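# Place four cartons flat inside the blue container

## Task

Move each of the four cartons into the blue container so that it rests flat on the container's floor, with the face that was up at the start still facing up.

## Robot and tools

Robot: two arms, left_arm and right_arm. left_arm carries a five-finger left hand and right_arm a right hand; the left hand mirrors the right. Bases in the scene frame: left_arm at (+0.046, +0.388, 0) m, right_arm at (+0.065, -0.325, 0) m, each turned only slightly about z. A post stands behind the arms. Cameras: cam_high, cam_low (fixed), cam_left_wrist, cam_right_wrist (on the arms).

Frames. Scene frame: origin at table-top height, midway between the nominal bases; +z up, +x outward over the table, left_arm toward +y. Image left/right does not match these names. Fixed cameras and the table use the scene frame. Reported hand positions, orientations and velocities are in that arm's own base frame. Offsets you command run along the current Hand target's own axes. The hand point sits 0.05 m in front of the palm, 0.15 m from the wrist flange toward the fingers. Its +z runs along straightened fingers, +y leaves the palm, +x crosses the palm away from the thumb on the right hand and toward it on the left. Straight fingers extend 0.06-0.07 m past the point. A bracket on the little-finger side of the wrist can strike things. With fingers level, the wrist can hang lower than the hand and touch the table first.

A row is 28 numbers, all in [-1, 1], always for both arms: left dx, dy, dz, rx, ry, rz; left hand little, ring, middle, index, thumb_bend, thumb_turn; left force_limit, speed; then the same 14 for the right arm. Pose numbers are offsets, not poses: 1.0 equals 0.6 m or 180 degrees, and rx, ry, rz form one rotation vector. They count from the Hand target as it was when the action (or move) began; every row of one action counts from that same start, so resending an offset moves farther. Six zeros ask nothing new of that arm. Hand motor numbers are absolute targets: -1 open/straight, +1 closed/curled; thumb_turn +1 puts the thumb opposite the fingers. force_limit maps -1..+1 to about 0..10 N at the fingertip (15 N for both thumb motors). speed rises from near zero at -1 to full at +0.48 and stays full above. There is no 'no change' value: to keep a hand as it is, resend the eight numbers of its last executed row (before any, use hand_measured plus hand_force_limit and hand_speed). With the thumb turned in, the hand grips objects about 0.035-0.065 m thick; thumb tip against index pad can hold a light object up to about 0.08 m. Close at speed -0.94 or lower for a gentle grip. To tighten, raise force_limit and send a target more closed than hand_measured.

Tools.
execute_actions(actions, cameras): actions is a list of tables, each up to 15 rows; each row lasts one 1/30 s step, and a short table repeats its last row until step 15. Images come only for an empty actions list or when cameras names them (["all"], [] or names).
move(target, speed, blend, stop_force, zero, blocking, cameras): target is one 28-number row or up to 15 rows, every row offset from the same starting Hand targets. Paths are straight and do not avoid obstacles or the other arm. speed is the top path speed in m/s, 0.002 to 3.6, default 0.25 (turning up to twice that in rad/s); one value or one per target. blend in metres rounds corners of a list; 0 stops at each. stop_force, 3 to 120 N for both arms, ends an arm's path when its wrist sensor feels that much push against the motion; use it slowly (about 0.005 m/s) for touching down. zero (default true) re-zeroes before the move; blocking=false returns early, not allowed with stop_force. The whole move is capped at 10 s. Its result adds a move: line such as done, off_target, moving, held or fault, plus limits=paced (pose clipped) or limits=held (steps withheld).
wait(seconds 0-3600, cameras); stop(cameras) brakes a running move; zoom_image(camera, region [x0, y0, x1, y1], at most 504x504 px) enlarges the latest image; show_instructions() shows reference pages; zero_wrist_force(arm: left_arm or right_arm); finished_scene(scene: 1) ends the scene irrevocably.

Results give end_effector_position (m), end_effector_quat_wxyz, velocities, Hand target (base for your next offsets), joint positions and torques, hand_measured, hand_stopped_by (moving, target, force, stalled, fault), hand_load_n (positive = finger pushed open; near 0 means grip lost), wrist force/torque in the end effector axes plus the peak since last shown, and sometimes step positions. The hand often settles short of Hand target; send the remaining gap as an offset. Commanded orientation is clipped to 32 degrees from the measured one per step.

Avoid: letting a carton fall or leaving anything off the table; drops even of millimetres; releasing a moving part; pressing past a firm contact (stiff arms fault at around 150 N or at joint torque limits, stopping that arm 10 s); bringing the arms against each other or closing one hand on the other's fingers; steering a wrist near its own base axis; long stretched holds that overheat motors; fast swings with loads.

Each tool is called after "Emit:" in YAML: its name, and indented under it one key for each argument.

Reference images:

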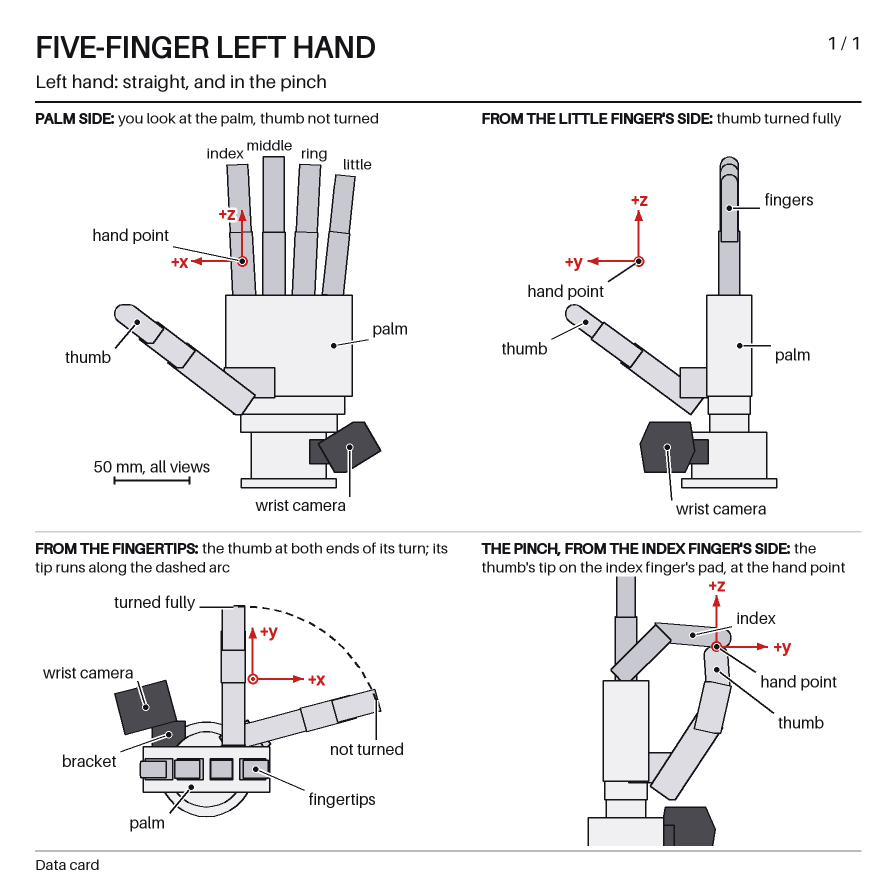

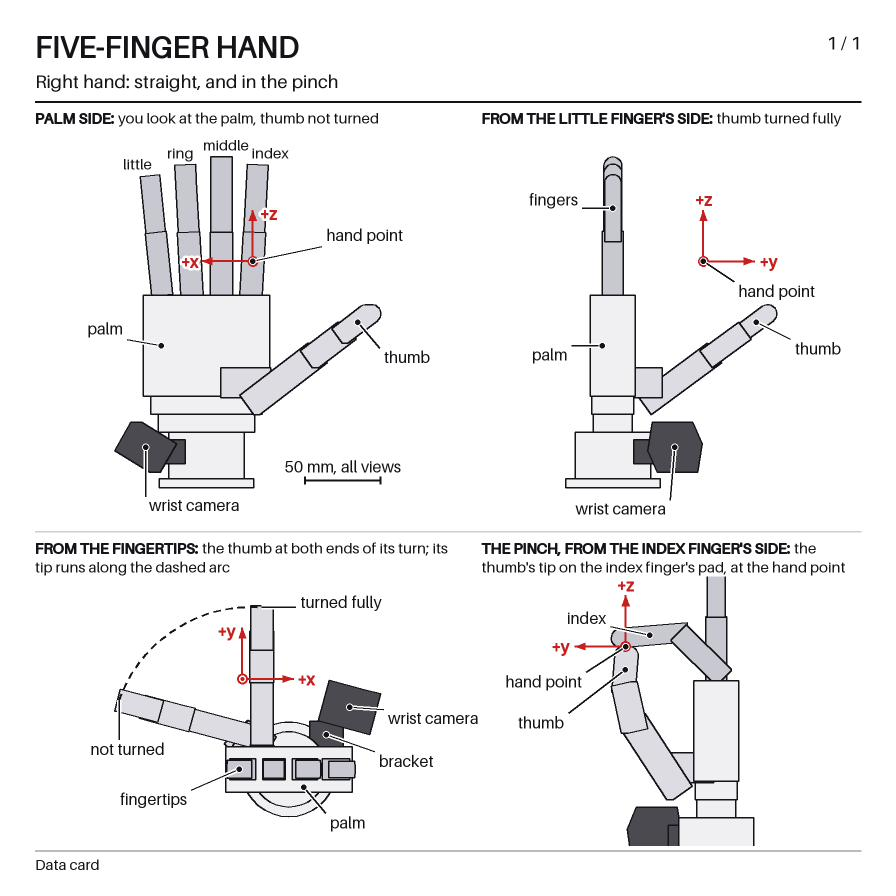

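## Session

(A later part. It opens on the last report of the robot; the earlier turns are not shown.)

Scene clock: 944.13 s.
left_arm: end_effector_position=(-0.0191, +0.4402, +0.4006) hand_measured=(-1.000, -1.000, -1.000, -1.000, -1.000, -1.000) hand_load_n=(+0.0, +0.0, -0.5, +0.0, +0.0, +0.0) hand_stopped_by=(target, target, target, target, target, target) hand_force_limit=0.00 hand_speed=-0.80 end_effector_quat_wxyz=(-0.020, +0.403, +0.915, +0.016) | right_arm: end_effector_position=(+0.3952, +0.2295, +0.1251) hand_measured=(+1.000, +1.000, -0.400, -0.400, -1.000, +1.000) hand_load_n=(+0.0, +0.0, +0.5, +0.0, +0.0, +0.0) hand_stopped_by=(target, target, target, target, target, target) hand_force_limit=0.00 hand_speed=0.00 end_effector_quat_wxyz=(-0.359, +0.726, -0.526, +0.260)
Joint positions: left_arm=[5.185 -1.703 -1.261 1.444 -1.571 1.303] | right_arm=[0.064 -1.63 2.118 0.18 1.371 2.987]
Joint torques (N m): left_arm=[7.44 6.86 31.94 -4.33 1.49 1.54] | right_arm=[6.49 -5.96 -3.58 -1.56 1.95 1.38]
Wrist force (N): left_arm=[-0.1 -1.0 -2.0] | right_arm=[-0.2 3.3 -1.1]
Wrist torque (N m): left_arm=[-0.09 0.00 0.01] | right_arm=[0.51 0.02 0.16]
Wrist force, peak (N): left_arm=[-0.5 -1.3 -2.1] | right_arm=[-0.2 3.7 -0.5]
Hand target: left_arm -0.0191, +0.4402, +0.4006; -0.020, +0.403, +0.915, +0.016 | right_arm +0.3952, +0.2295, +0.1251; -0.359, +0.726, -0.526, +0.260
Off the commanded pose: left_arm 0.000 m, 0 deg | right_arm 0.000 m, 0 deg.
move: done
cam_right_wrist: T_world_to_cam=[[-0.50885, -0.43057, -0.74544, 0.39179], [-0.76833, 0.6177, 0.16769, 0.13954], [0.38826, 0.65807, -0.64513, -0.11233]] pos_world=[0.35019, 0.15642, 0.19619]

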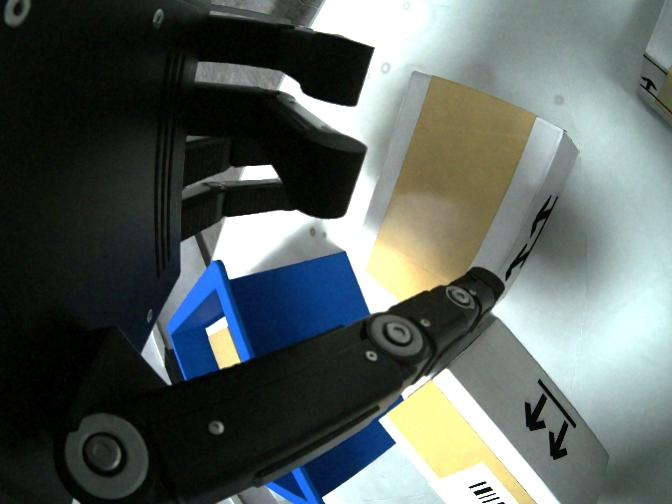

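Emit:
move:
  target:
    - [0, 0, 0, 0, 0, 0, -1, -1, -1, -1, -1, -1, 0, -0.8, 0, 0.0756, 0.0578, 0, 0, 0, 1, 1, -0.4, -0.4, -1, 1, 0, 0]
    - [0, 0, 0, 0, 0, 0, -1, -1, -1, -1, -1, -1, 0, -0.8, 0, 0.0721, 0.0624, 0, 0, 0, 1, 1, -0.4, -0.4, -1, 1, 0, 0]
  speed: [0.05, 0.01]
  stop_force: 8

Emit:
move:
  target: [0, 0, 0, 0, 0, 0, -1, -1, -1, -1, -1, -1, 0, -0.8, 0, 0, 0, 0, 0, 0, 1, 1, 0.3, 0.3, -1, 1, 0.7, -0.94]
  cameras: ["cam_right_wrist"]

Scene clock: 956.60 s.
left_arm: end_effector_position=(-0.0191, +0.4402, +0.4006) hand_measured=(-1.000, -1.000, -1.000, -1.000, -1.000, -1.000) hand_load_n=(+0.0, +0.0, +0.0, +0.0, -0.5, +0.0) hand_stopped_by=(target, target, target, target, target, target) hand_force_limit=0.00 hand_speed=-0.80 end_effector_quat_wxyz=(-0.020, +0.403, +0.915, +0.016) | right_arm: end_effector_position=(+0.3950, +0.2295, +0.0720) hand_measured=(+1.000, +1.000, -0.400, -0.400, -1.000, +1.000) hand_load_n=(+0.0, +0.0, +0.0, +0.0, +0.0, -2.5) hand_stopped_by=(target, target, target, target, target, target) hand_force_limit=0.00 hand_speed=0.00 end_effector_quat_wxyz=(-0.359, +0.726, -0.526, +0.260)
Joint positions: left_arm=[5.185 -1.703 -1.261 1.444 -1.571 1.303] | right_arm=[0.064 -1.55 2.2 0.018 1.371 2.987]
Joint torques (N m): left_arm=[8.37 6.19 31.6 -4.45 1.48 1.51] | right_arm=[0.66 -30.96 -25 2.68 -1.98 0.86]
Wrist force (N): left_arm=[0.0 -1.4 -2.0] | right_arm=[1.6 -1.6 -5.5]
Wrist torque (N m): left_arm=[-0.16 -0.01 0.04] | right_arm=[0.17 -0.02 0.02]
Wrist force, peak (N): left_arm=[-0.1 -1.3 -2.3] | right_arm=[-0.4 -14.4 -20.6]
Hand target: left_arm -0.0191, +0.4402, +0.4006; -0.020, +0.403, +0.915, +0.016 | right_arm +0.3950, +0.2295, +0.0720; -0.359, +0.726, -0.526, +0.260 (not the last commanded pose)
Off the commanded pose: left_arm 0.000 m, 0 deg | right_arm 0.005 m, 0 deg.
move: contact (right_arm); path passed 0 of 2 targets

Scene clock: 958.27 s.
left_arm: end_effector_position=(-0.0191, +0.4402, +0.4006) hand_measured=(-1.000, -1.000, -1.000, -1.000, -1.000, -1.000) hand_load_n=(+0.0, +0.0, +0.0, +0.0, +0.0, +0.0) hand_stopped_by=(target, target, target, target, target, target) hand_force_limit=0.00 hand_speed=-0.80 end_effector_quat_wxyz=(-0.020, +0.403, +0.915, +0.016) | right_arm: end_effector_position=(+0.3950, +0.2295, +0.0720) hand_measured=(+1.000, +1.000, -0.176, -0.160, -1.000, +1.000) hand_load_n=(+0.5, +0.0, +8.0, +8.5, +1.5, -1.5) hand_stopped_by=(target, target, force, force, target, target) hand_force_limit=0.70 hand_speed=-0.94 end_effector_quat_wxyz=(-0.359, +0.726, -0.526, +0.260)
Joint positions: left_arm=[5.185 -1.703 -1.261 1.444 -1.571 1.303] | right_arm=[0.064 -1.55 2.2 0.018 1.371 2.987]
Joint torques (N m): left_arm=[8.34 6.77 32.1 -4.44 1.41 1.51] | right_arm=[-4.53 -31.1 -22.07 2.57 -1.89 -0.12]
Wrist force (N): left_arm=[0.1 -1.1 -2.1] | right_arm=[0.2 -0.8 -1.4]
Wrist torque (N m): left_arm=[-0.11 -0.03 0.03] | right_arm=[0.25 0.03 0.03]
Wrist force, peak (N): left_arm=[-0.1 -1.1 -2.2] | right_arm=[1.8 -2.3 -5.9]
Hand target: left_arm -0.0191, +0.4402, +0.4006; -0.020, +0.403, +0.915, +0.016 | right_arm +0.3950, +0.2295, +0.0720; -0.359, +0.726, -0.526, +0.260
Off the commanded pose: left_arm 0.000 m, 0 deg | right_arm 0.000 m, 0 deg.
move: done
cam_right_wrist: T_world_to_cam=[[-0.50914, -0.43063, -0.74521, 0.35223], [-0.76829, 0.61767, 0.16798, 0.14832], [0.38795, 0.65806, -0.64533, -0.14641]] pos_world=[0.35009, 0.15642, 0.14309]

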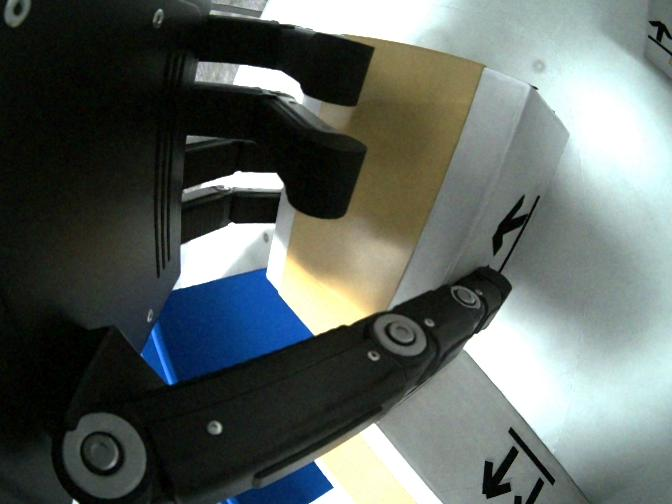

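Emit:
move:
  target:
    - [0, 0, 0, 0, 0, 0, -1, -1, -1, -1, -1, -1, 0, -0.8, 0, 0, 0, 0, 0, 0, 1, 1, -0.3, -0.3, -1, 1, 0.7, -0.8]
    - [0, 0, 0, 0, 0, 0, -1, -1, -1, -1, -1, -1, 0, -0.8, 0, -0.0053, -0.004, 0, 0, 0, 1, 1, -0.3, -0.3, -1, 1, 0.7, -0.8]
    - [0, 0, 0, 0, 0, 0, -1, -1, -1, -1, -1, -1, 0, -0.8, 0, -0.0053, -0.004, 0, 0, 0, 1, 1, 0.3, 0.3, -1, 1, 0.7, -0.94]
  speed: 0.02

Emit:
move:
  target: [0, 0, 0, 0, 0, 0, -1, -1, -1, -1, -1, -1, 0, -0.8, 0, -0.0199, -0.0152, 0, 0, 0, 1, 1, 0.3, 0.3, -1, 1, 0.7, -0.94]
  speed: 0.02
  cameras: ["cam_right_wrist"]

Scene clock: 978.67 s.
left_arm: end_effector_position=(-0.0191, +0.4402, +0.4006) hand_measured=(-1.000, -1.000, -1.000, -1.000, -1.000, -1.000) hand_load_n=(+0.0, +0.0, -0.5, +0.0, +0.0, +0.0) hand_stopped_by=(target, target, target, target, target, target) hand_force_limit=0.00 hand_speed=-0.80 end_effector_quat_wxyz=(-0.020, +0.403, +0.915, +0.016) | right_arm: end_effector_position=(+0.3950, +0.2295, +0.0760) hand_measured=(+1.000, +1.000, -0.172, -0.150, -1.000, +1.000) hand_load_n=(+0.0, +0.0, +8.5, +8.5, +1.5, +0.0) hand_stopped_by=(target, target, force, force, target, target) hand_force_limit=0.70 hand_speed=-0.94 end_effector_quat_wxyz=(-0.359, +0.726, -0.526, +0.260)
Joint positions: left_arm=[5.185 -1.703 -1.261 1.444 -1.571 1.303] | right_arm=[0.064 -1.557 2.194 0.03 1.371 2.987]
Joint torques (N m): left_arm=[8.42 7.22 31.77 -4.19 1.4 1.54] | right_arm=[1.11 -34.63 -26.25 1.68 -0.83 -0.26]
Wrist force (N): left_arm=[-0.1 -1.2 -1.7] | right_arm=[0.1 6.8 1.3]
Wrist torque (N m): left_arm=[-0.13 0.01 0.02] | right_arm=[0.65 -0.04 0.15]
Wrist force, peak (N): left_arm=[-0.1 -1.3 -2.4] | right_arm=[0.8 -0.5 -8.7]
Hand target: left_arm -0.0191, +0.4402, +0.4006; -0.020, +0.403, +0.915, +0.016 | right_arm +0.3950, +0.2295, +0.0760; -0.359, +0.726, -0.526, +0.260
Off the commanded pose: left_arm 0.000 m, 0 deg | right_arm 0.000 m, 0 deg.
move: done

Scene clock: 979.77 s.
left_arm: end_effector_position=(-0.0191, +0.4402, +0.4006) hand_measured=(-1.000, -1.000, -1.000, -1.000, -1.000, -1.000) hand_load_n=(+0.0, +0.0, +0.0, +0.0, +0.0, +0.0) hand_stopped_by=(target, target, target, target, target, target) hand_force_limit=0.00 hand_speed=-0.80 end_effector_quat_wxyz=(-0.020, +0.403, +0.915, +0.016) | right_arm: end_effector_position=(+0.3950, +0.2295, +0.0909) hand_measured=(+1.000, +1.000, -0.172, -0.150, -1.000, +1.000) hand_load_n=(+0.0, +0.0, +8.0, +9.0, +1.5, +0.0) hand_stopped_by=(target, target, force, force, target, target) hand_force_limit=0.70 hand_speed=-0.94 end_effector_quat_wxyz=(-0.359, +0.726, -0.526, +0.260)
Joint positions: left_arm=[5.185 -1.703 -1.261 1.444 -1.571 1.303] | right_arm=[0.064 -1.581 2.172 0.077 1.371 2.987]
Joint torques (N m): left_arm=[7.72 6.31 31.61 -4.25 1.5 1.5] | right_arm=[-1.98 -34.75 -30.72 2.1 -1.53 0.51]
Wrist force (N): left_arm=[-0.1 -1.4 -1.8] | right_arm=[-0.1 6.7 1.1]
Wrist torque (N m): left_arm=[-0.16 0.02 0.03] | right_arm=[0.67 -0.02 0.16]
Wrist force, peak (N): left_arm=[-0.2 -1.4 -2.3] | right_arm=[0.1 7.7 1.6]
Hand target: left_arm -0.0191, +0.4402, +0.4006; -0.020, +0.403, +0.915, +0.016 | right_arm +0.3950, +0.2295, +0.0910; -0.359, +0.726, -0.526, +0.260
Off the commanded pose: left_arm 0.000 m, 0 deg | right_arm 0.000 m, 0 deg.
move: done
cam_right_wrist: T_world_to_cam=[[-0.50915, -0.43066, -0.74518, 0.3664], [-0.76827, 0.61771, 0.16794, 0.14512], [0.38798, 0.65801, -0.64537, -0.13414]] pos_world=[0.35009, 0.15642, 0.16209]

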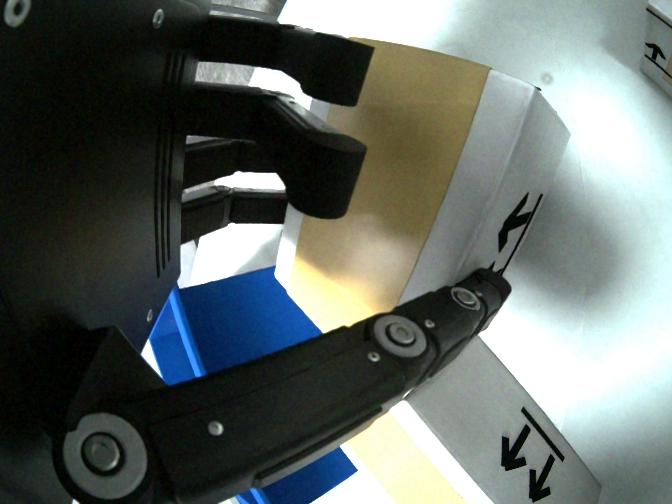

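Emit:
move:
  target:
    - [0, 0, 0, 0, 0, 0, -1, -1, -1, -1, -1, -1, 0, -0.8, 0, -0.1972, -0.1507, 0, 0, 0, 1, 1, 0.3, 0.3, -1, 1, 0.7, -0.94]
    - [0, 0, 0, 0, 0, 0, -1, -1, -1, -1, -1, -1, 0, -0.8, -0.3843, -0.2673, -0.059, 0, 0.1548, 0.1184, 1, 1, 0.3, 0.3, -1, 1, 0.7, -0.94]
  speed: [0.08, 0.12]
  blend: [0.02, 0]
  cameras: ["cam_right_wrist", "cam_high"]

Emit:
zoom_image:
  camera: "cam_right_wrist"
  region: [270, 0, 672, 490]

Scene clock: 993.67 s.
left_arm: end_effector_position=(-0.0191, +0.4402, +0.4006) hand_measured=(-1.000, -1.000, -1.000, -1.000, -1.000, -1.000) hand_load_n=(+0.0, +0.0, +0.0, +0.0, +0.0, +0.0) hand_stopped_by=(target, target, target, target, target, target) hand_force_limit=0.00 hand_speed=-0.80 end_effector_quat_wxyz=(-0.020, +0.403, +0.915, +0.016) | right_arm: end_effector_position=(+0.3892, +0.4700, +0.2401) hand_measured=(+1.000, +1.000, -0.172, -0.150, -1.000, +1.000) hand_load_n=(+0.0, +0.0, +7.0, +8.5, +1.5, +0.0) hand_stopped_by=(target, target, force, force, target, target) hand_force_limit=0.70 hand_speed=-0.94 end_effector_quat_wxyz=(+0.264, -0.533, +0.721, -0.356)
Joint positions: left_arm=[5.185 -1.703 -1.261 1.444 -1.571 1.303] | right_arm=[0.888 -1.028 1.135 1.004 2.397 4.122]
Joint torques (N m): left_arm=[7.85 6.99 31.6 -4.27 1.53 1.25] | right_arm=[7.47 -24.53 -32.66 4.05 4.21 1.76]
Wrist force (N): left_arm=[-0.2 -1.2 -2.0] | right_arm=[-0.1 6.7 1.0]
Wrist torque (N m): left_arm=[-0.13 0.02 0.02] | right_arm=[0.65 -0.06 0.16]
Wrist force, peak (N): left_arm=[-0.2 -1.3 -2.3] | right_arm=[4.6 6.4 -0.5]
Hand target: left_arm -0.0191, +0.4402, +0.4006; -0.020, +0.403, +0.915, +0.016 | right_arm +0.3892, +0.4700, +0.2401; +0.264, -0.533, +0.721, -0.356
Off the commanded pose: left_arm 0.000 m, 0 deg | right_arm 0.000 m, 0 deg.
move: done
cam_right_wrist: T_world_to_cam=[[-0.66453, -0.05955, -0.74488, 0.46414], [-0.27371, 0.94694, 0.16848, -0.38031], [0.69532, 0.31584, -0.64558, -0.1526]] pos_world=[0.31046, 0.43597, 0.31129]
Images, in order (width x height): cam_high 896x504, cam_right_wrist 672x504.

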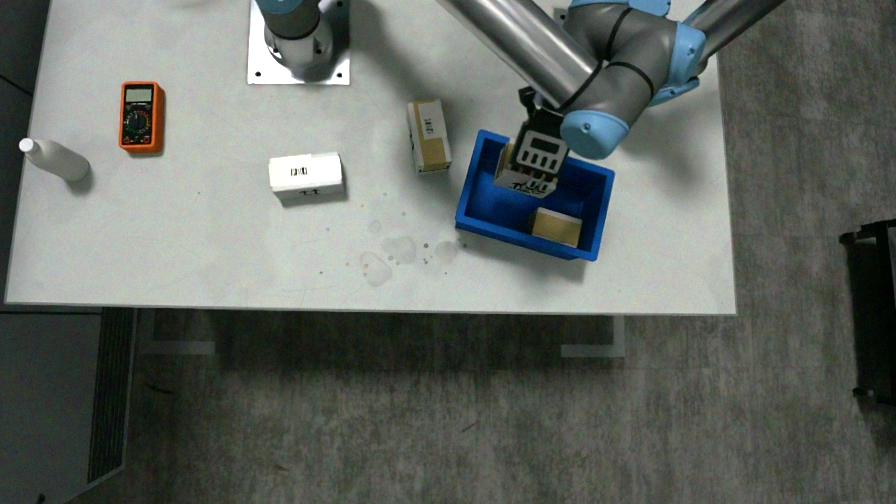

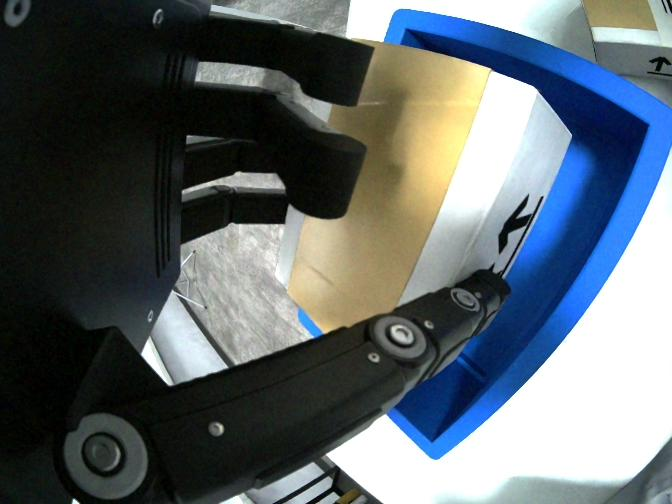

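Scaled by 1.029 from the camera's image (finer frame: 960x720).

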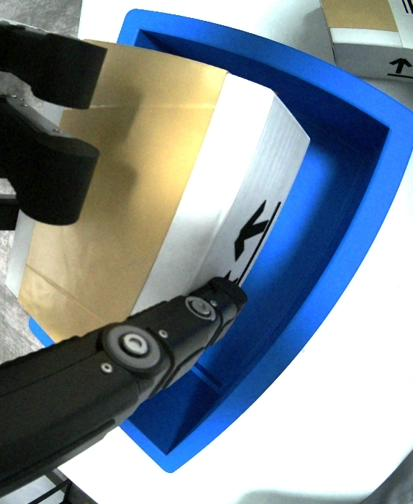

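Emit:
move:
  target:
    - [0, 0, 0, 0, 0, 0, -1, -1, -1, -1, -1, -1, 0, -0.8, 0, 0.1883, 0.1377, 0, 0, 0, 1, 1, 0.3, 0.3, -1, 1, 0.7, -0.94]
    - [0, 0, 0, 0, 0, 0, -1, -1, -1, -1, -1, -1, 0, -0.8, 0, 0.22, 0.1619, 0, 0, 0, 1, 1, 0.3, 0.3, -1, 1, 0.7, -0.94]
  speed: [0.06, 0.006]
  stop_force: 5
  cameras: ["cam_right_wrist", "cam_high"]

Scene clock: 1013.10 s.
left_arm: end_effector_position=(-0.0191, +0.4402, +0.4006) hand_measured=(-1.000, -1.000, -1.000, -1.000, -1.000, -1.000) hand_load_n=(+0.0, +0.0, +0.0, +0.0, +0.0, +0.0) hand_stopped_by=(target, target, target, target, target, target) hand_force_limit=0.00 hand_speed=-0.80 end_effector_quat_wxyz=(-0.020, +0.403, +0.915, +0.016) | right_arm: end_effector_position=(+0.3863, +0.4711, +0.0855) hand_measured=(+1.000, +1.000, -0.172, -0.150, -1.000, +1.000) hand_load_n=(+0.0, +0.0, +7.5, +8.5, +1.5, +0.0) hand_stopped_by=(target, target, force, force, target, target) hand_force_limit=0.70 hand_speed=-0.94 end_effector_quat_wxyz=(+0.264, -0.533, +0.721, -0.356)
Joint positions: left_arm=[5.185 -1.703 -1.261 1.444 -1.571 1.303] | right_arm=[0.893 -0.921 1.375 0.663 2.399 4.129]
Joint torques (N m): left_arm=[8.01 7.23 31.07 -4.32 1.39 1.18] | right_arm=[8.58 -72.78 -22.97 3.68 -1.52 1.47]
Wrist force (N): left_arm=[-0.1 -1.0 -2.1] | right_arm=[2.4 0.5 -2.3]
Wrist torque (N m): left_arm=[-0.10 -0.02 0.02] | right_arm=[0.41 -0.11 0.11]
Wrist force, peak (N): left_arm=[0.0 -1.5 -2.2] | right_arm=[0.1 7.1 1.3]
Hand target: left_arm -0.0191, +0.4402, +0.4006; -0.020, +0.403, +0.915, +0.016 | right_arm +0.3863, +0.4711, +0.0855; +0.264, -0.533, +0.721, -0.356 (not the last commanded pose)
Off the commanded pose: left_arm 0.000 m, 0 deg | right_arm 0.009 m, 0 deg.
move: contact (right_arm); path passed 1 of 2 targets
cam_right_wrist: T_world_to_cam=[[-0.66452, -0.05963, -0.74489, 0.34708], [-0.27366, 0.94698, 0.16833, -0.35608], [0.69535, 0.31571, -0.64561, -0.25075]] pos_world=[0.30756, 0.43707, 0.15659]
Images, in order (width x height): cam_high 896x504, cam_right_wrist 672x504.

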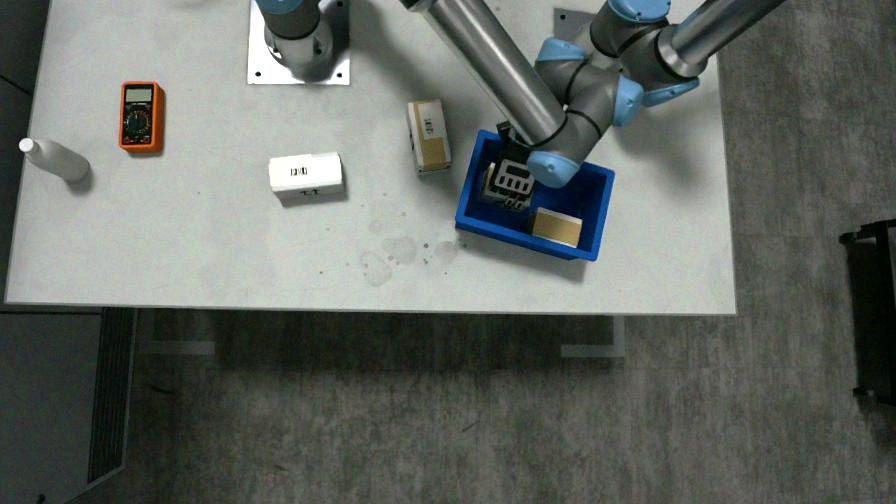

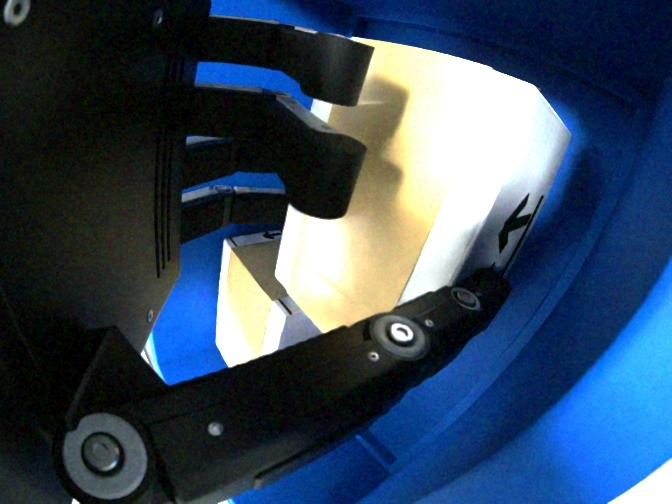

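Emit:
move:
  target:
    - [0, 0, 0, 0, 0, 0, -1, -1, -1, -1, -1, -1, 0, -0.8, 0, 0, 0, 0, 0, 0, 1, 1, -0.3, -0.3, -1, 1, 0.7, -0.9]
    - [0, 0, 0, 0, 0, 0, -1, -1, -1, -1, -1, -1, 0, -0.8, 0, -0.0728, -0.0556, 0, 0, 0, 1, 1, -0.3, -0.3, -1, 1, 0.7, -0.9]
  speed: [0.05, 0.05]
  cameras: ["cam_right_wrist", "cam_high"]

Emit:
zoom_image:
  camera: "cam_high"
  region: [450, 110, 630, 270]

Scene clock: 1043.77 s.
left_arm: end_effector_position=(-0.0191, +0.4402, +0.4006) hand_measured=(-1.000, -1.000, -1.000, -1.000, -1.000, -1.000) hand_load_n=(+0.0, +0.0, +0.0, +0.0, +0.0, +0.0) hand_stopped_by=(target, target, target, target, target, target) hand_force_limit=0.00 hand_speed=-0.80 end_effector_quat_wxyz=(-0.020, +0.403, +0.915, +0.016) | right_arm: end_effector_position=(+0.3864, +0.4710, +0.1403) hand_measured=(+1.000, +1.000, -0.300, -0.300, -1.000, +1.000) hand_load_n=(+0.0, +0.0, +0.0, +0.0, +0.0, +0.0) hand_stopped_by=(target, target, target, target, target, target) hand_force_limit=0.70 hand_speed=-0.90 end_effector_quat_wxyz=(+0.264, -0.533, +0.721, -0.356)
Joint positions: left_arm=[5.185 -1.703 -1.261 1.444 -1.571 1.303] | right_arm=[0.893 -0.972 1.309 0.78 2.399 4.129]
Joint torques (N m): left_arm=[8.07 6.65 32.57 -4.19 1.47 1.2] | right_arm=[-2.62 -72.38 -27.23 4.08 -0.6 1.35]
Wrist force (N): left_arm=[-0.2 -1.1 -1.9] | right_arm=[-0.3 2.3 -1.5]
Wrist torque (N m): left_arm=[-0.12 0.02 0.02] | right_arm=[0.36 0.07 0.01]
Wrist force, peak (N): left_arm=[0.0 -1.5 -2.3] | right_arm=[-0.3 5.7 -1.5]
Hand target: left_arm -0.0191, +0.4402, +0.4006; -0.020, +0.403, +0.915, +0.016 | right_arm +0.3864, +0.4710, +0.1404; +0.264, -0.533, +0.721, -0.356
Off the commanded pose: left_arm 0.000 m, 0 deg | right_arm 0.000 m, 0 deg.
move: done
cam_right_wrist: T_world_to_cam=[[-0.66459, -0.05959, -0.74483, 0.38803], [-0.27364, 0.94698, 0.1684, -0.36523], [0.6953, 0.31573, -0.64565, -0.21533]] pos_world=[0.30766, 0.43697, 0.21149]
Images, in order (width x height): cam_high 896x504, cam_right_wrist 672x504.

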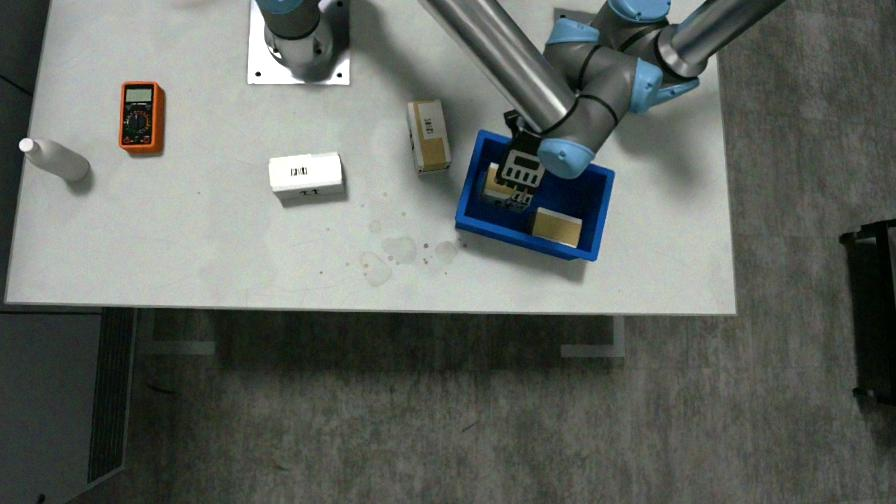

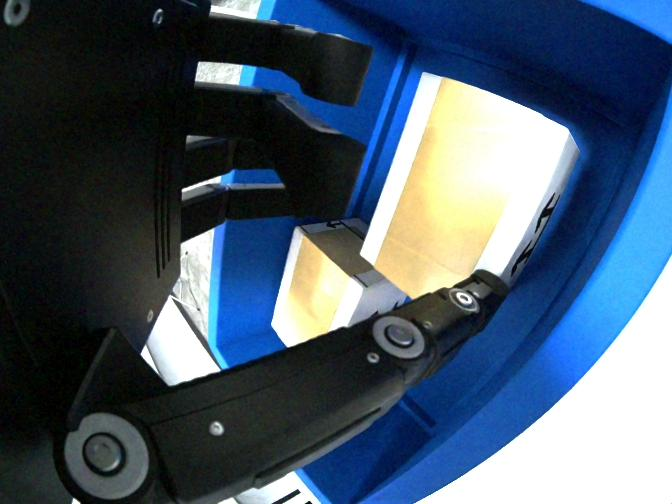

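Scaled by 2.800.

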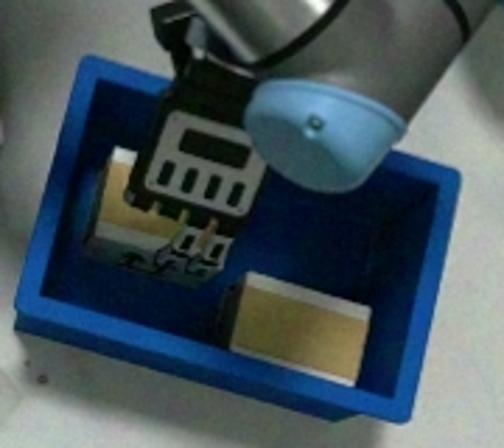

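Emit:
move:
  target: [0, 0, 0, 0, 0, 0, -1, -1, -1, -1, -1, -1, 0, -0.8, 0, -0.0081, 0.0106, 0, 0, 0, 1, 1, -0.17, -0.17, 1, 1, -0.2, 0.0]
  speed: 0.05

Emit:
move:
  target: [0, 0, 0, 0, 0, 0, -1, -1, -1, -1, -1, -1, 0, -0.8, 0, 0.0692, 0.0529, 0, 0, 0, 1, 1, -0.17, -0.17, 1, 1, -0.2, 0.0]
  speed: 0.04
  stop_force: 6
  cameras: ["cam_right_wrist"]

Scene clock: 1049.80 s.
left_arm: end_effector_position=(-0.0191, +0.4402, +0.4006) hand_measured=(-1.000, -1.000, -1.000, -1.000, -1.000, -1.000) hand_load_n=(+0.0, +0.0, +0.0, +0.0, +0.0, +0.0) hand_stopped_by=(target, target, target, target, target, target) hand_force_limit=0.00 hand_speed=-0.80 end_effector_quat_wxyz=(-0.020, +0.403, +0.915, +0.016) | right_arm: end_effector_position=(+0.3940, +0.4687, +0.1404) hand_measured=(+1.000, +1.000, -0.170, -0.170, +0.794, +1.000) hand_load_n=(+0.0, +0.0, +0.5, +0.0, +8.0, +1.0) hand_stopped_by=(target, target, target, target, force, target) hand_force_limit=-0.20 hand_speed=0.00 end_effector_quat_wxyz=(+0.264, -0.533, +0.721, -0.356)
Joint positions: left_arm=[5.185 -1.703 -1.261 1.444 -1.571 1.303] | right_arm=[0.879 -0.972 1.306 0.77 2.393 4.11]
Joint torques (N m): left_arm=[7.68 7.31 31.68 -4.22 1.24 1.34] | right_arm=[-4.21 -24.55 -29.59 -0.86 -1.46 -1.3]
Wrist force (N): left_arm=[-0.3 -1.1 -2.1] | right_arm=[-0.2 2.5 -1.5]
Wrist torque (N m): left_arm=[-0.12 0.03 0.01] | right_arm=[0.40 0.07 0.02]
Wrist force, peak (N): left_arm=[-0.3 -1.4 -2.3] | right_arm=[-0.3 2.9 -1.4]
Hand target: left_arm -0.0191, +0.4402, +0.4006; -0.020, +0.403, +0.915, +0.016 | right_arm +0.3940, +0.4687, +0.1404; +0.264, -0.533, +0.721, -0.356
Off the commanded pose: left_arm 0.000 m, 0 deg | right_arm 0.000 m, 0 deg.
move: done

Scene clock: 1052.07 s.
left_arm: end_effector_position=(-0.0191, +0.4402, +0.4006) hand_measured=(-1.000, -1.000, -1.000, -1.000, -1.000, -1.000) hand_load_n=(+0.0, +0.0, +0.0, +0.0, -0.5, +0.0) hand_stopped_by=(target, target, target, target, target, target) hand_force_limit=0.00 hand_speed=-0.80 end_effector_quat_wxyz=(-0.020, +0.403, +0.915, +0.016) | right_arm: end_effector_position=(+0.3940, +0.4687, +0.0881) hand_measured=(+1.000, +1.000, -0.170, -0.170, +0.794, +1.000) hand_load_n=(+0.0, +0.0, +2.5, +0.5, +8.0, +1.0) hand_stopped_by=(target, target, target, target, force, target) hand_force_limit=-0.20 hand_speed=0.00 end_effector_quat_wxyz=(+0.264, -0.533, +0.721, -0.356)
Joint positions: left_arm=[5.185 -1.703 -1.261 1.444 -1.571 1.303] | right_arm=[0.879 -0.924 1.369 0.658 2.393 4.11]
Joint torques (N m): left_arm=[8.05 7.75 32.07 -4.17 1.35 1.14] | right_arm=[3.35 -23.96 -1.98 -0.83 2.93 -1.32]
Wrist force (N): left_arm=[-0.1 -1.2 -2.4] | right_arm=[-0.1 0.0 -0.8]
Wrist torque (N m): left_arm=[-0.11 -0.01 0.02] | right_arm=[0.32 0.00 -0.03]
Wrist force, peak (N): left_arm=[-0.1 -1.2 -2.4] | right_arm=[-0.1 3.0 -1.4]
Hand target: left_arm -0.0191, +0.4402, +0.4006; -0.020, +0.403, +0.915, +0.016 | right_arm +0.3940, +0.4687, +0.0881; +0.264, -0.533, +0.721, -0.356
Off the commanded pose: left_arm 0.000 m, 0 deg | right_arm 0.000 m, 0 deg.
move: done
cam_right_wrist: T_world_to_cam=[[-0.66459, -0.05959, -0.74483, 0.35407], [-0.27364, 0.94698, 0.1684, -0.35227], [0.6953, 0.31573, -0.64565, -0.25362]] pos_world=[0.31526, 0.43477, 0.15929]

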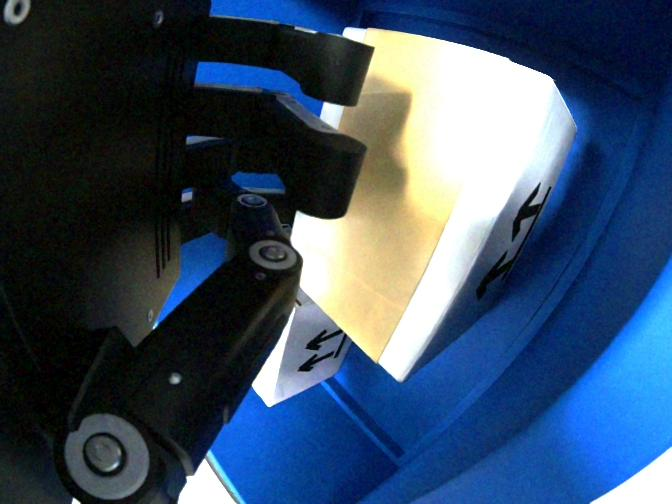

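Emit:
move:
  target: [0, 0, 0, 0, 0, 0, -1, -1, -1, -1, -1, -1, 0, -0.8, 0, 0.0354, -0.0463, 0, 0, 0, 1, 1, -0.17, -0.17, 1, 1, -0.2, 0.0]
  speed: 0.01
  stop_force: 3.5
  cameras: ["cam_right_wrist", "cam_high"]

Emit:
zoom_image:
  camera: "cam_high"
  region: [450, 110, 630, 270]

Emit:
zoom_image:
  camera: "cam_right_wrist"
  region: [270, 0, 672, 490]

Scene clock: 1074.90 s.
left_arm: end_effector_position=(-0.0191, +0.4402, +0.4006) hand_measured=(-1.000, -1.000, -1.000, -1.000, -1.000, -1.000) hand_load_n=(+0.0, +0.0, +0.0, +0.0, +0.0, +0.0) hand_stopped_by=(target, target, target, target, target, target) hand_force_limit=0.00 hand_speed=-0.80 end_effector_quat_wxyz=(-0.020, +0.403, +0.915, +0.016) | right_arm: end_effector_position=(+0.3606, +0.4789, +0.0882) hand_measured=(+1.000, +1.000, -0.170, -0.170, +0.794, +1.000) hand_load_n=(+0.0, +0.0, +2.5, +1.0, +8.0, +1.0) hand_stopped_by=(target, target, target, target, force, target) hand_force_limit=-0.20 hand_speed=0.00 end_effector_quat_wxyz=(+0.264, -0.533, +0.721, -0.356)
Joint positions: left_arm=[5.185 -1.703 -1.261 1.444 -1.571 1.303] | right_arm=[0.942 -0.921 1.38 0.708 2.42 4.195]
Joint torques (N m): left_arm=[8.08 7.12 31.81 -4.12 1.34 1.09] | right_arm=[9.91 -24.65 -2.65 4.44 3.29 1.62]
Wrist force (N): left_arm=[-0.3 -1.0 -2.2] | right_arm=[-0.1 1.6 0.1]
Wrist torque (N m): left_arm=[-0.09 0.02 0.00] | right_arm=[0.42 0.01 0.02]
Wrist force, peak (N): left_arm=[-0.2 -1.3 -2.3] | right_arm=[-1.2 3.1 -0.4]
Hand target: left_arm -0.0191, +0.4402, +0.4006; -0.020, +0.403, +0.915, +0.016 | right_arm +0.3606, +0.4789, +0.0882; +0.264, -0.533, +0.721, -0.356
Off the commanded pose: left_arm 0.000 m, 0 deg | right_arm 0.000 m, 0 deg.
move: done
cam_right_wrist: T_world_to_cam=[[-0.66459, -0.05959, -0.74483, 0.33248], [-0.27364, 0.94698, 0.1684, -0.37107], [0.6953, 0.31573, -0.64565, -0.23362]] pos_world=[0.28186, 0.44497, 0.15929]
Images, in order (width x height): cam_high 896x504, cam_right_wrist 672x504.

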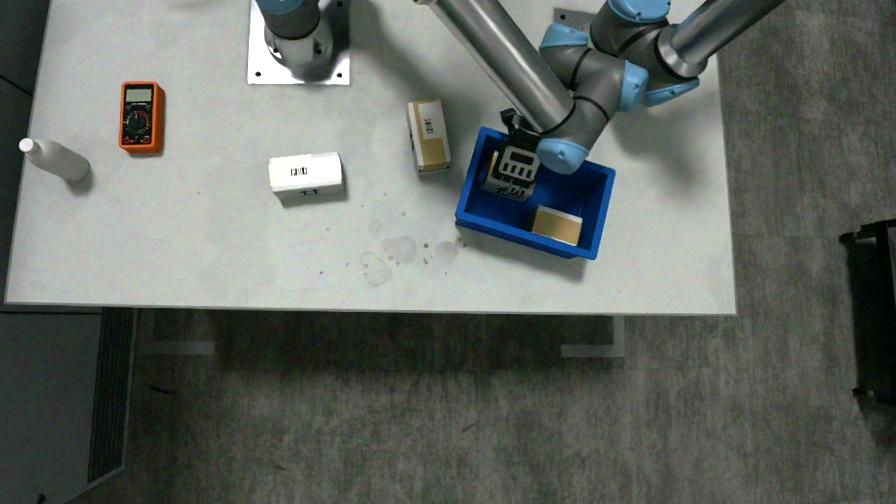

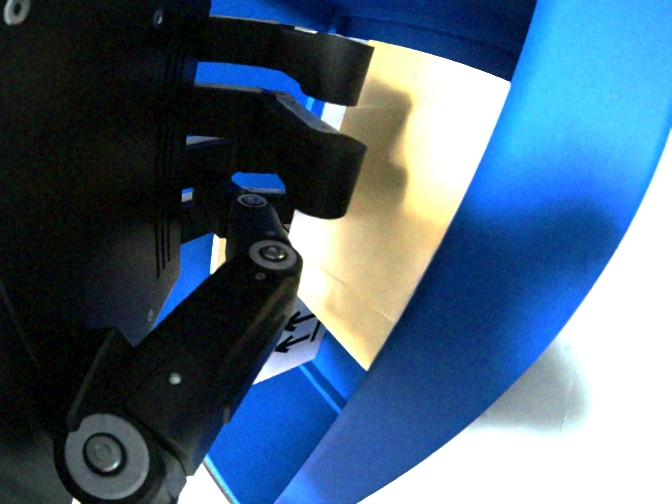

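Scaled by 2.800.

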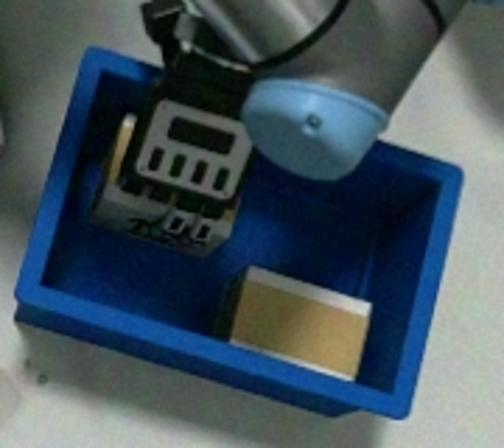

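Scaled by 1.029 from the camera's image (finer frame: 960x720).

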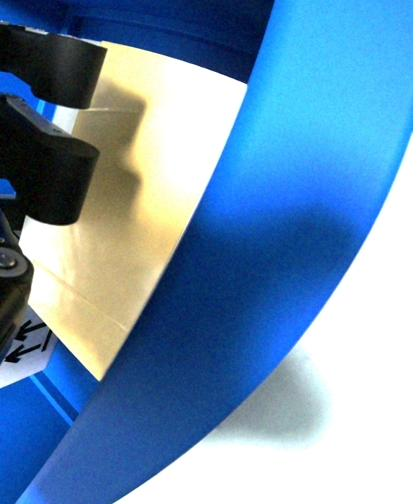

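Emit:
move:
  target:
    - [0, 0, 0, 0, 0, 0, -1, -1, -1, -1, -1, -1, 0, -0.8, 0, -0.0152, 0.0198, 0, 0, 0, 1, 1, -0.17, -0.17, 1, 1, -0.2, 0.0]
    - [0, 0, 0, 0, 0, 0, -1, -1, -1, -1, -1, -1, 0, -0.8, 0, -0.2137, -0.1319, 0, 0, 0, 1, 1, -0.17, -0.17, 1, 1, -0.2, 0.0]
    - [0, 0, 0, 0, 0, 0, -1, -1, -1, -1, -1, -1, 0, -0.8, 0.2375, -0.2, -0.1546, -0.2288, -0.2271, -0.4602, -1, -1, -1, -1, 1, 1, -0.2, 0.0]
  speed: [0.04, 0.12, 0.2]
  blend: [0, 0.02, 0]
  cameras: ["cam_right_wrist", "cam_high"]

Emit:
zoom_image:
  camera: "cam_high"
  region: [450, 110, 630, 270]

Scene clock: 1095.50 s.
left_arm: end_effector_position=(-0.0191, +0.4402, +0.4006) hand_measured=(-1.000, -1.000, -1.000, -1.000, -1.000, -1.000) hand_load_n=(+0.0, +0.0, +0.0, +0.0, -0.5, +0.0) hand_stopped_by=(target, target, target, target, target, target) hand_force_limit=0.00 hand_speed=-0.80 end_effector_quat_wxyz=(-0.020, +0.403, +0.915, +0.016) | right_arm: end_effector_position=(+0.3182, +0.3427, +0.2397) hand_measured=(-1.000, -1.000, -1.000, -1.000, +0.796, +1.000) hand_load_n=(+0.0, +0.0, +0.0, +0.0, +0.0, +0.0) hand_stopped_by=(target, target, target, target, force, target) hand_force_limit=-0.20 hand_speed=0.00 end_effector_quat_wxyz=(+0.000, +0.989, -0.150, +0.000)
Joint positions: left_arm=[5.185 -1.703 -1.261 1.444 -1.571 1.303] | right_arm=[0.567 -1.007 1.088 1.49 1.571 2.439]
Joint torques (N m): left_arm=[7.52 7.51 31.32 -4.09 1.17 1.09] | right_arm=[-0.45 -23.34 -29.44 4.77 -2.09 -1.6]
Wrist force (N): left_arm=[0.1 -1.2 -1.8] | right_arm=[0.3 0.2 -0.3]
Wrist torque (N m): left_arm=[-0.13 -0.02 0.03] | right_arm=[0.01 -0.11 0.04]
Wrist force, peak (N): left_arm=[0.0 -1.2 -2.5] | right_arm=[-1.4 4.9 -2.8]
Hand target: left_arm -0.0191, +0.4402, +0.4006; -0.020, +0.403, +0.915, +0.016 | right_arm +0.3182, +0.3427, +0.2397; +0.000, +0.989, -0.150, +0.000
Off the commanded pose: left_arm 0.000 m, 0 deg | right_arm 0.000 m, 0 deg.
move: done
cam_right_wrist: T_world_to_cam=[[-0.04614, -0.99818, 0.03895, 0.34608], [-0.84618, 0.05978, 0.52954, 0.12052], [-0.5309, -0.00852, -0.84739, 0.48643]] pos_world=[0.3762, 0.34238, 0.33489]
Images, in order (width x height): cam_high 896x504, cam_right_wrist 672x504.

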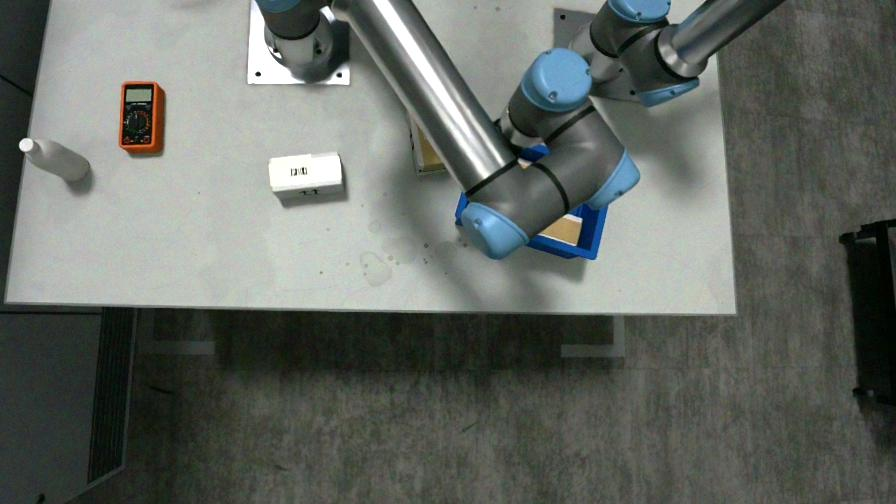

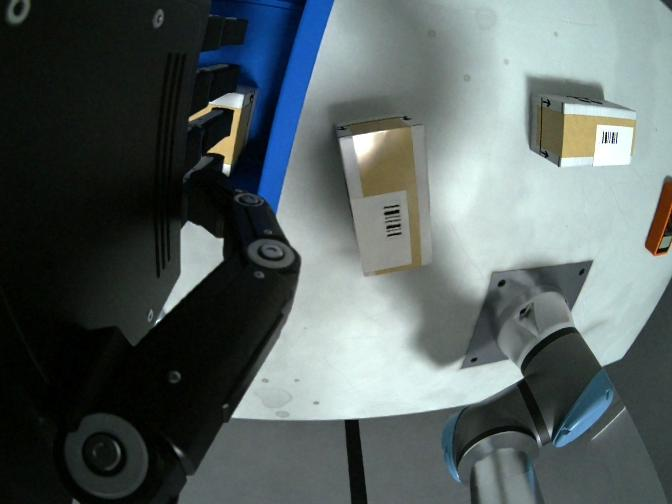

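Scaled by 2.800.

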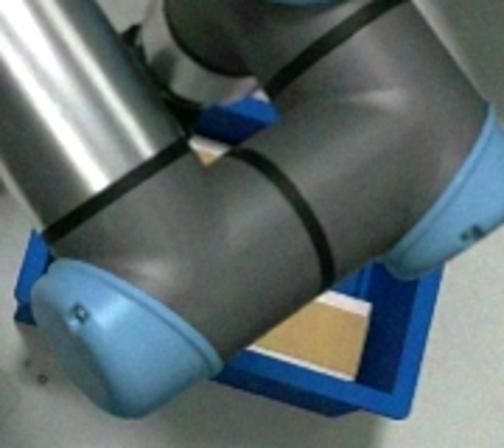

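Emit:
zoom_image:
  camera: "cam_right_wrist"
  region: [150, 0, 450, 280]

Scaled by 1.680 from the camera's image (finer frame: 960x720).

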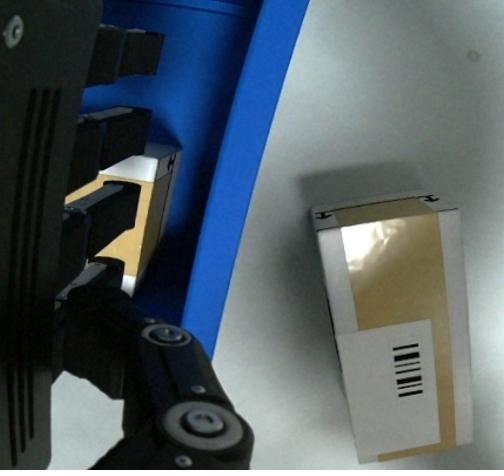

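Emit:
move:
  target:
    - [0, 0, 0, 0, 0, 0, -1, -1, -1, -1, -1, -1, 0, -0.8, 0, 0.0067, 0, 0, 0, 0.0067, -1, -1, -1, -1, 0.97, 1, -0.1, 0.0]
    - [0, 0, 0, 0, 0, 0, -1, -1, -1, -1, -1, -1, 0, -0.8, 0, 0.0067, 0.2128, 0, 0, 0.0067, -1, -1, -1, -1, 0.97, 1, -0.1, 0.0]
  speed: [0.04, 0.05]
  stop_force: 6
  cameras: ["cam_right_wrist"]

Emit:
zoom_image:
  camera: "cam_right_wrist"
  region: [150, 0, 450, 280]

Scene clock: 1117.80 s.
left_arm: end_effector_position=(-0.0191, +0.4402, +0.4006) hand_measured=(-1.000, -1.000, -1.000, -1.000, -1.000, -1.000) hand_load_n=(+0.0, +0.5, +0.0, +0.0, +0.0, +0.0) hand_stopped_by=(target, target, target, target, target, target) hand_force_limit=0.00 hand_speed=-0.80 end_effector_quat_wxyz=(-0.020, +0.403, +0.915, +0.016) | right_arm: end_effector_position=(+0.3169, +0.3388, +0.1219) hand_measured=(-1.000, -1.000, -1.000, -1.000, +0.960, +1.000) hand_load_n=(+0.0, -0.5, +0.0, +0.0, +13.5, +1.0) hand_stopped_by=(target, target, target, target, force, target) hand_force_limit=-0.10 hand_speed=0.00 end_effector_quat_wxyz=(+0.000, +0.987, -0.160, +0.000)
Joint positions: left_arm=[5.185 -1.703 -1.261 1.444 -1.571 1.303] | right_arm=[0.56 -0.951 1.307 1.216 1.571 2.453]
Joint torques (N m): left_arm=[8.45 7.41 32.13 -4.15 1.34 1.08] | right_arm=[-2.05 -69.54 -26.34 5.08 1.11 0.05]
Wrist force (N): left_arm=[-0.2 -1.3 -2.1] | right_arm=[0.6 -3.0 -2.9]
Wrist torque (N m): left_arm=[-0.12 0.01 0.02] | right_arm=[-0.05 -0.05 0.00]
Wrist force, peak (N): left_arm=[-0.3 -1.2 -2.6] | right_arm=[2.6 -5.1 -23.5]
Hand target: left_arm -0.0191, +0.4402, +0.4006; -0.020, +0.403, +0.915, +0.016 | right_arm +0.3169, +0.3388, +0.1219; +0.000, +0.987, -0.160, +0.000 (not the last commanded pose)
Off the commanded pose: left_arm 0.000 m, 0 deg | right_arm 0.010 m, 0 deg.
move: contact (right_arm); path passed 1 of 2 targets
cam_right_wrist: T_world_to_cam=[[-0.06717, -0.99698, 0.03909, 0.35291], [-0.84462, 0.07767, 0.5297, 0.1754], [-0.53114, 0.00257, -0.84728, 0.38216]] pos_world=[0.37483, 0.33723, 0.2171]

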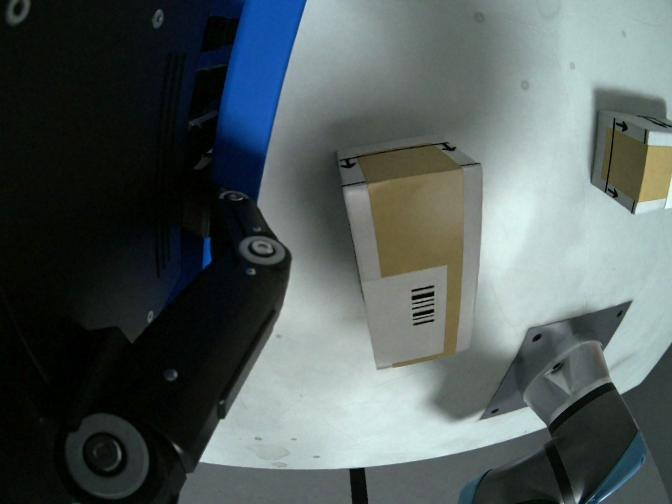

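Scaled by 1.680 from the camera's image (finer frame: 960x720).

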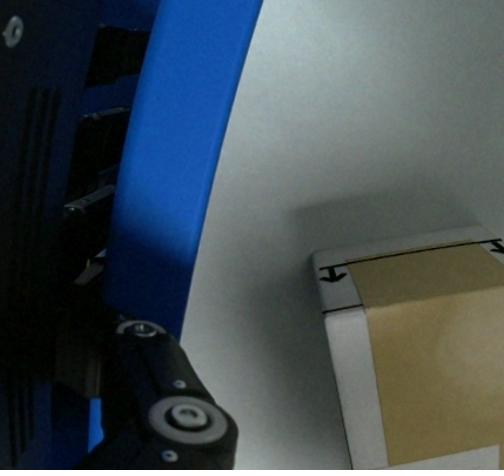

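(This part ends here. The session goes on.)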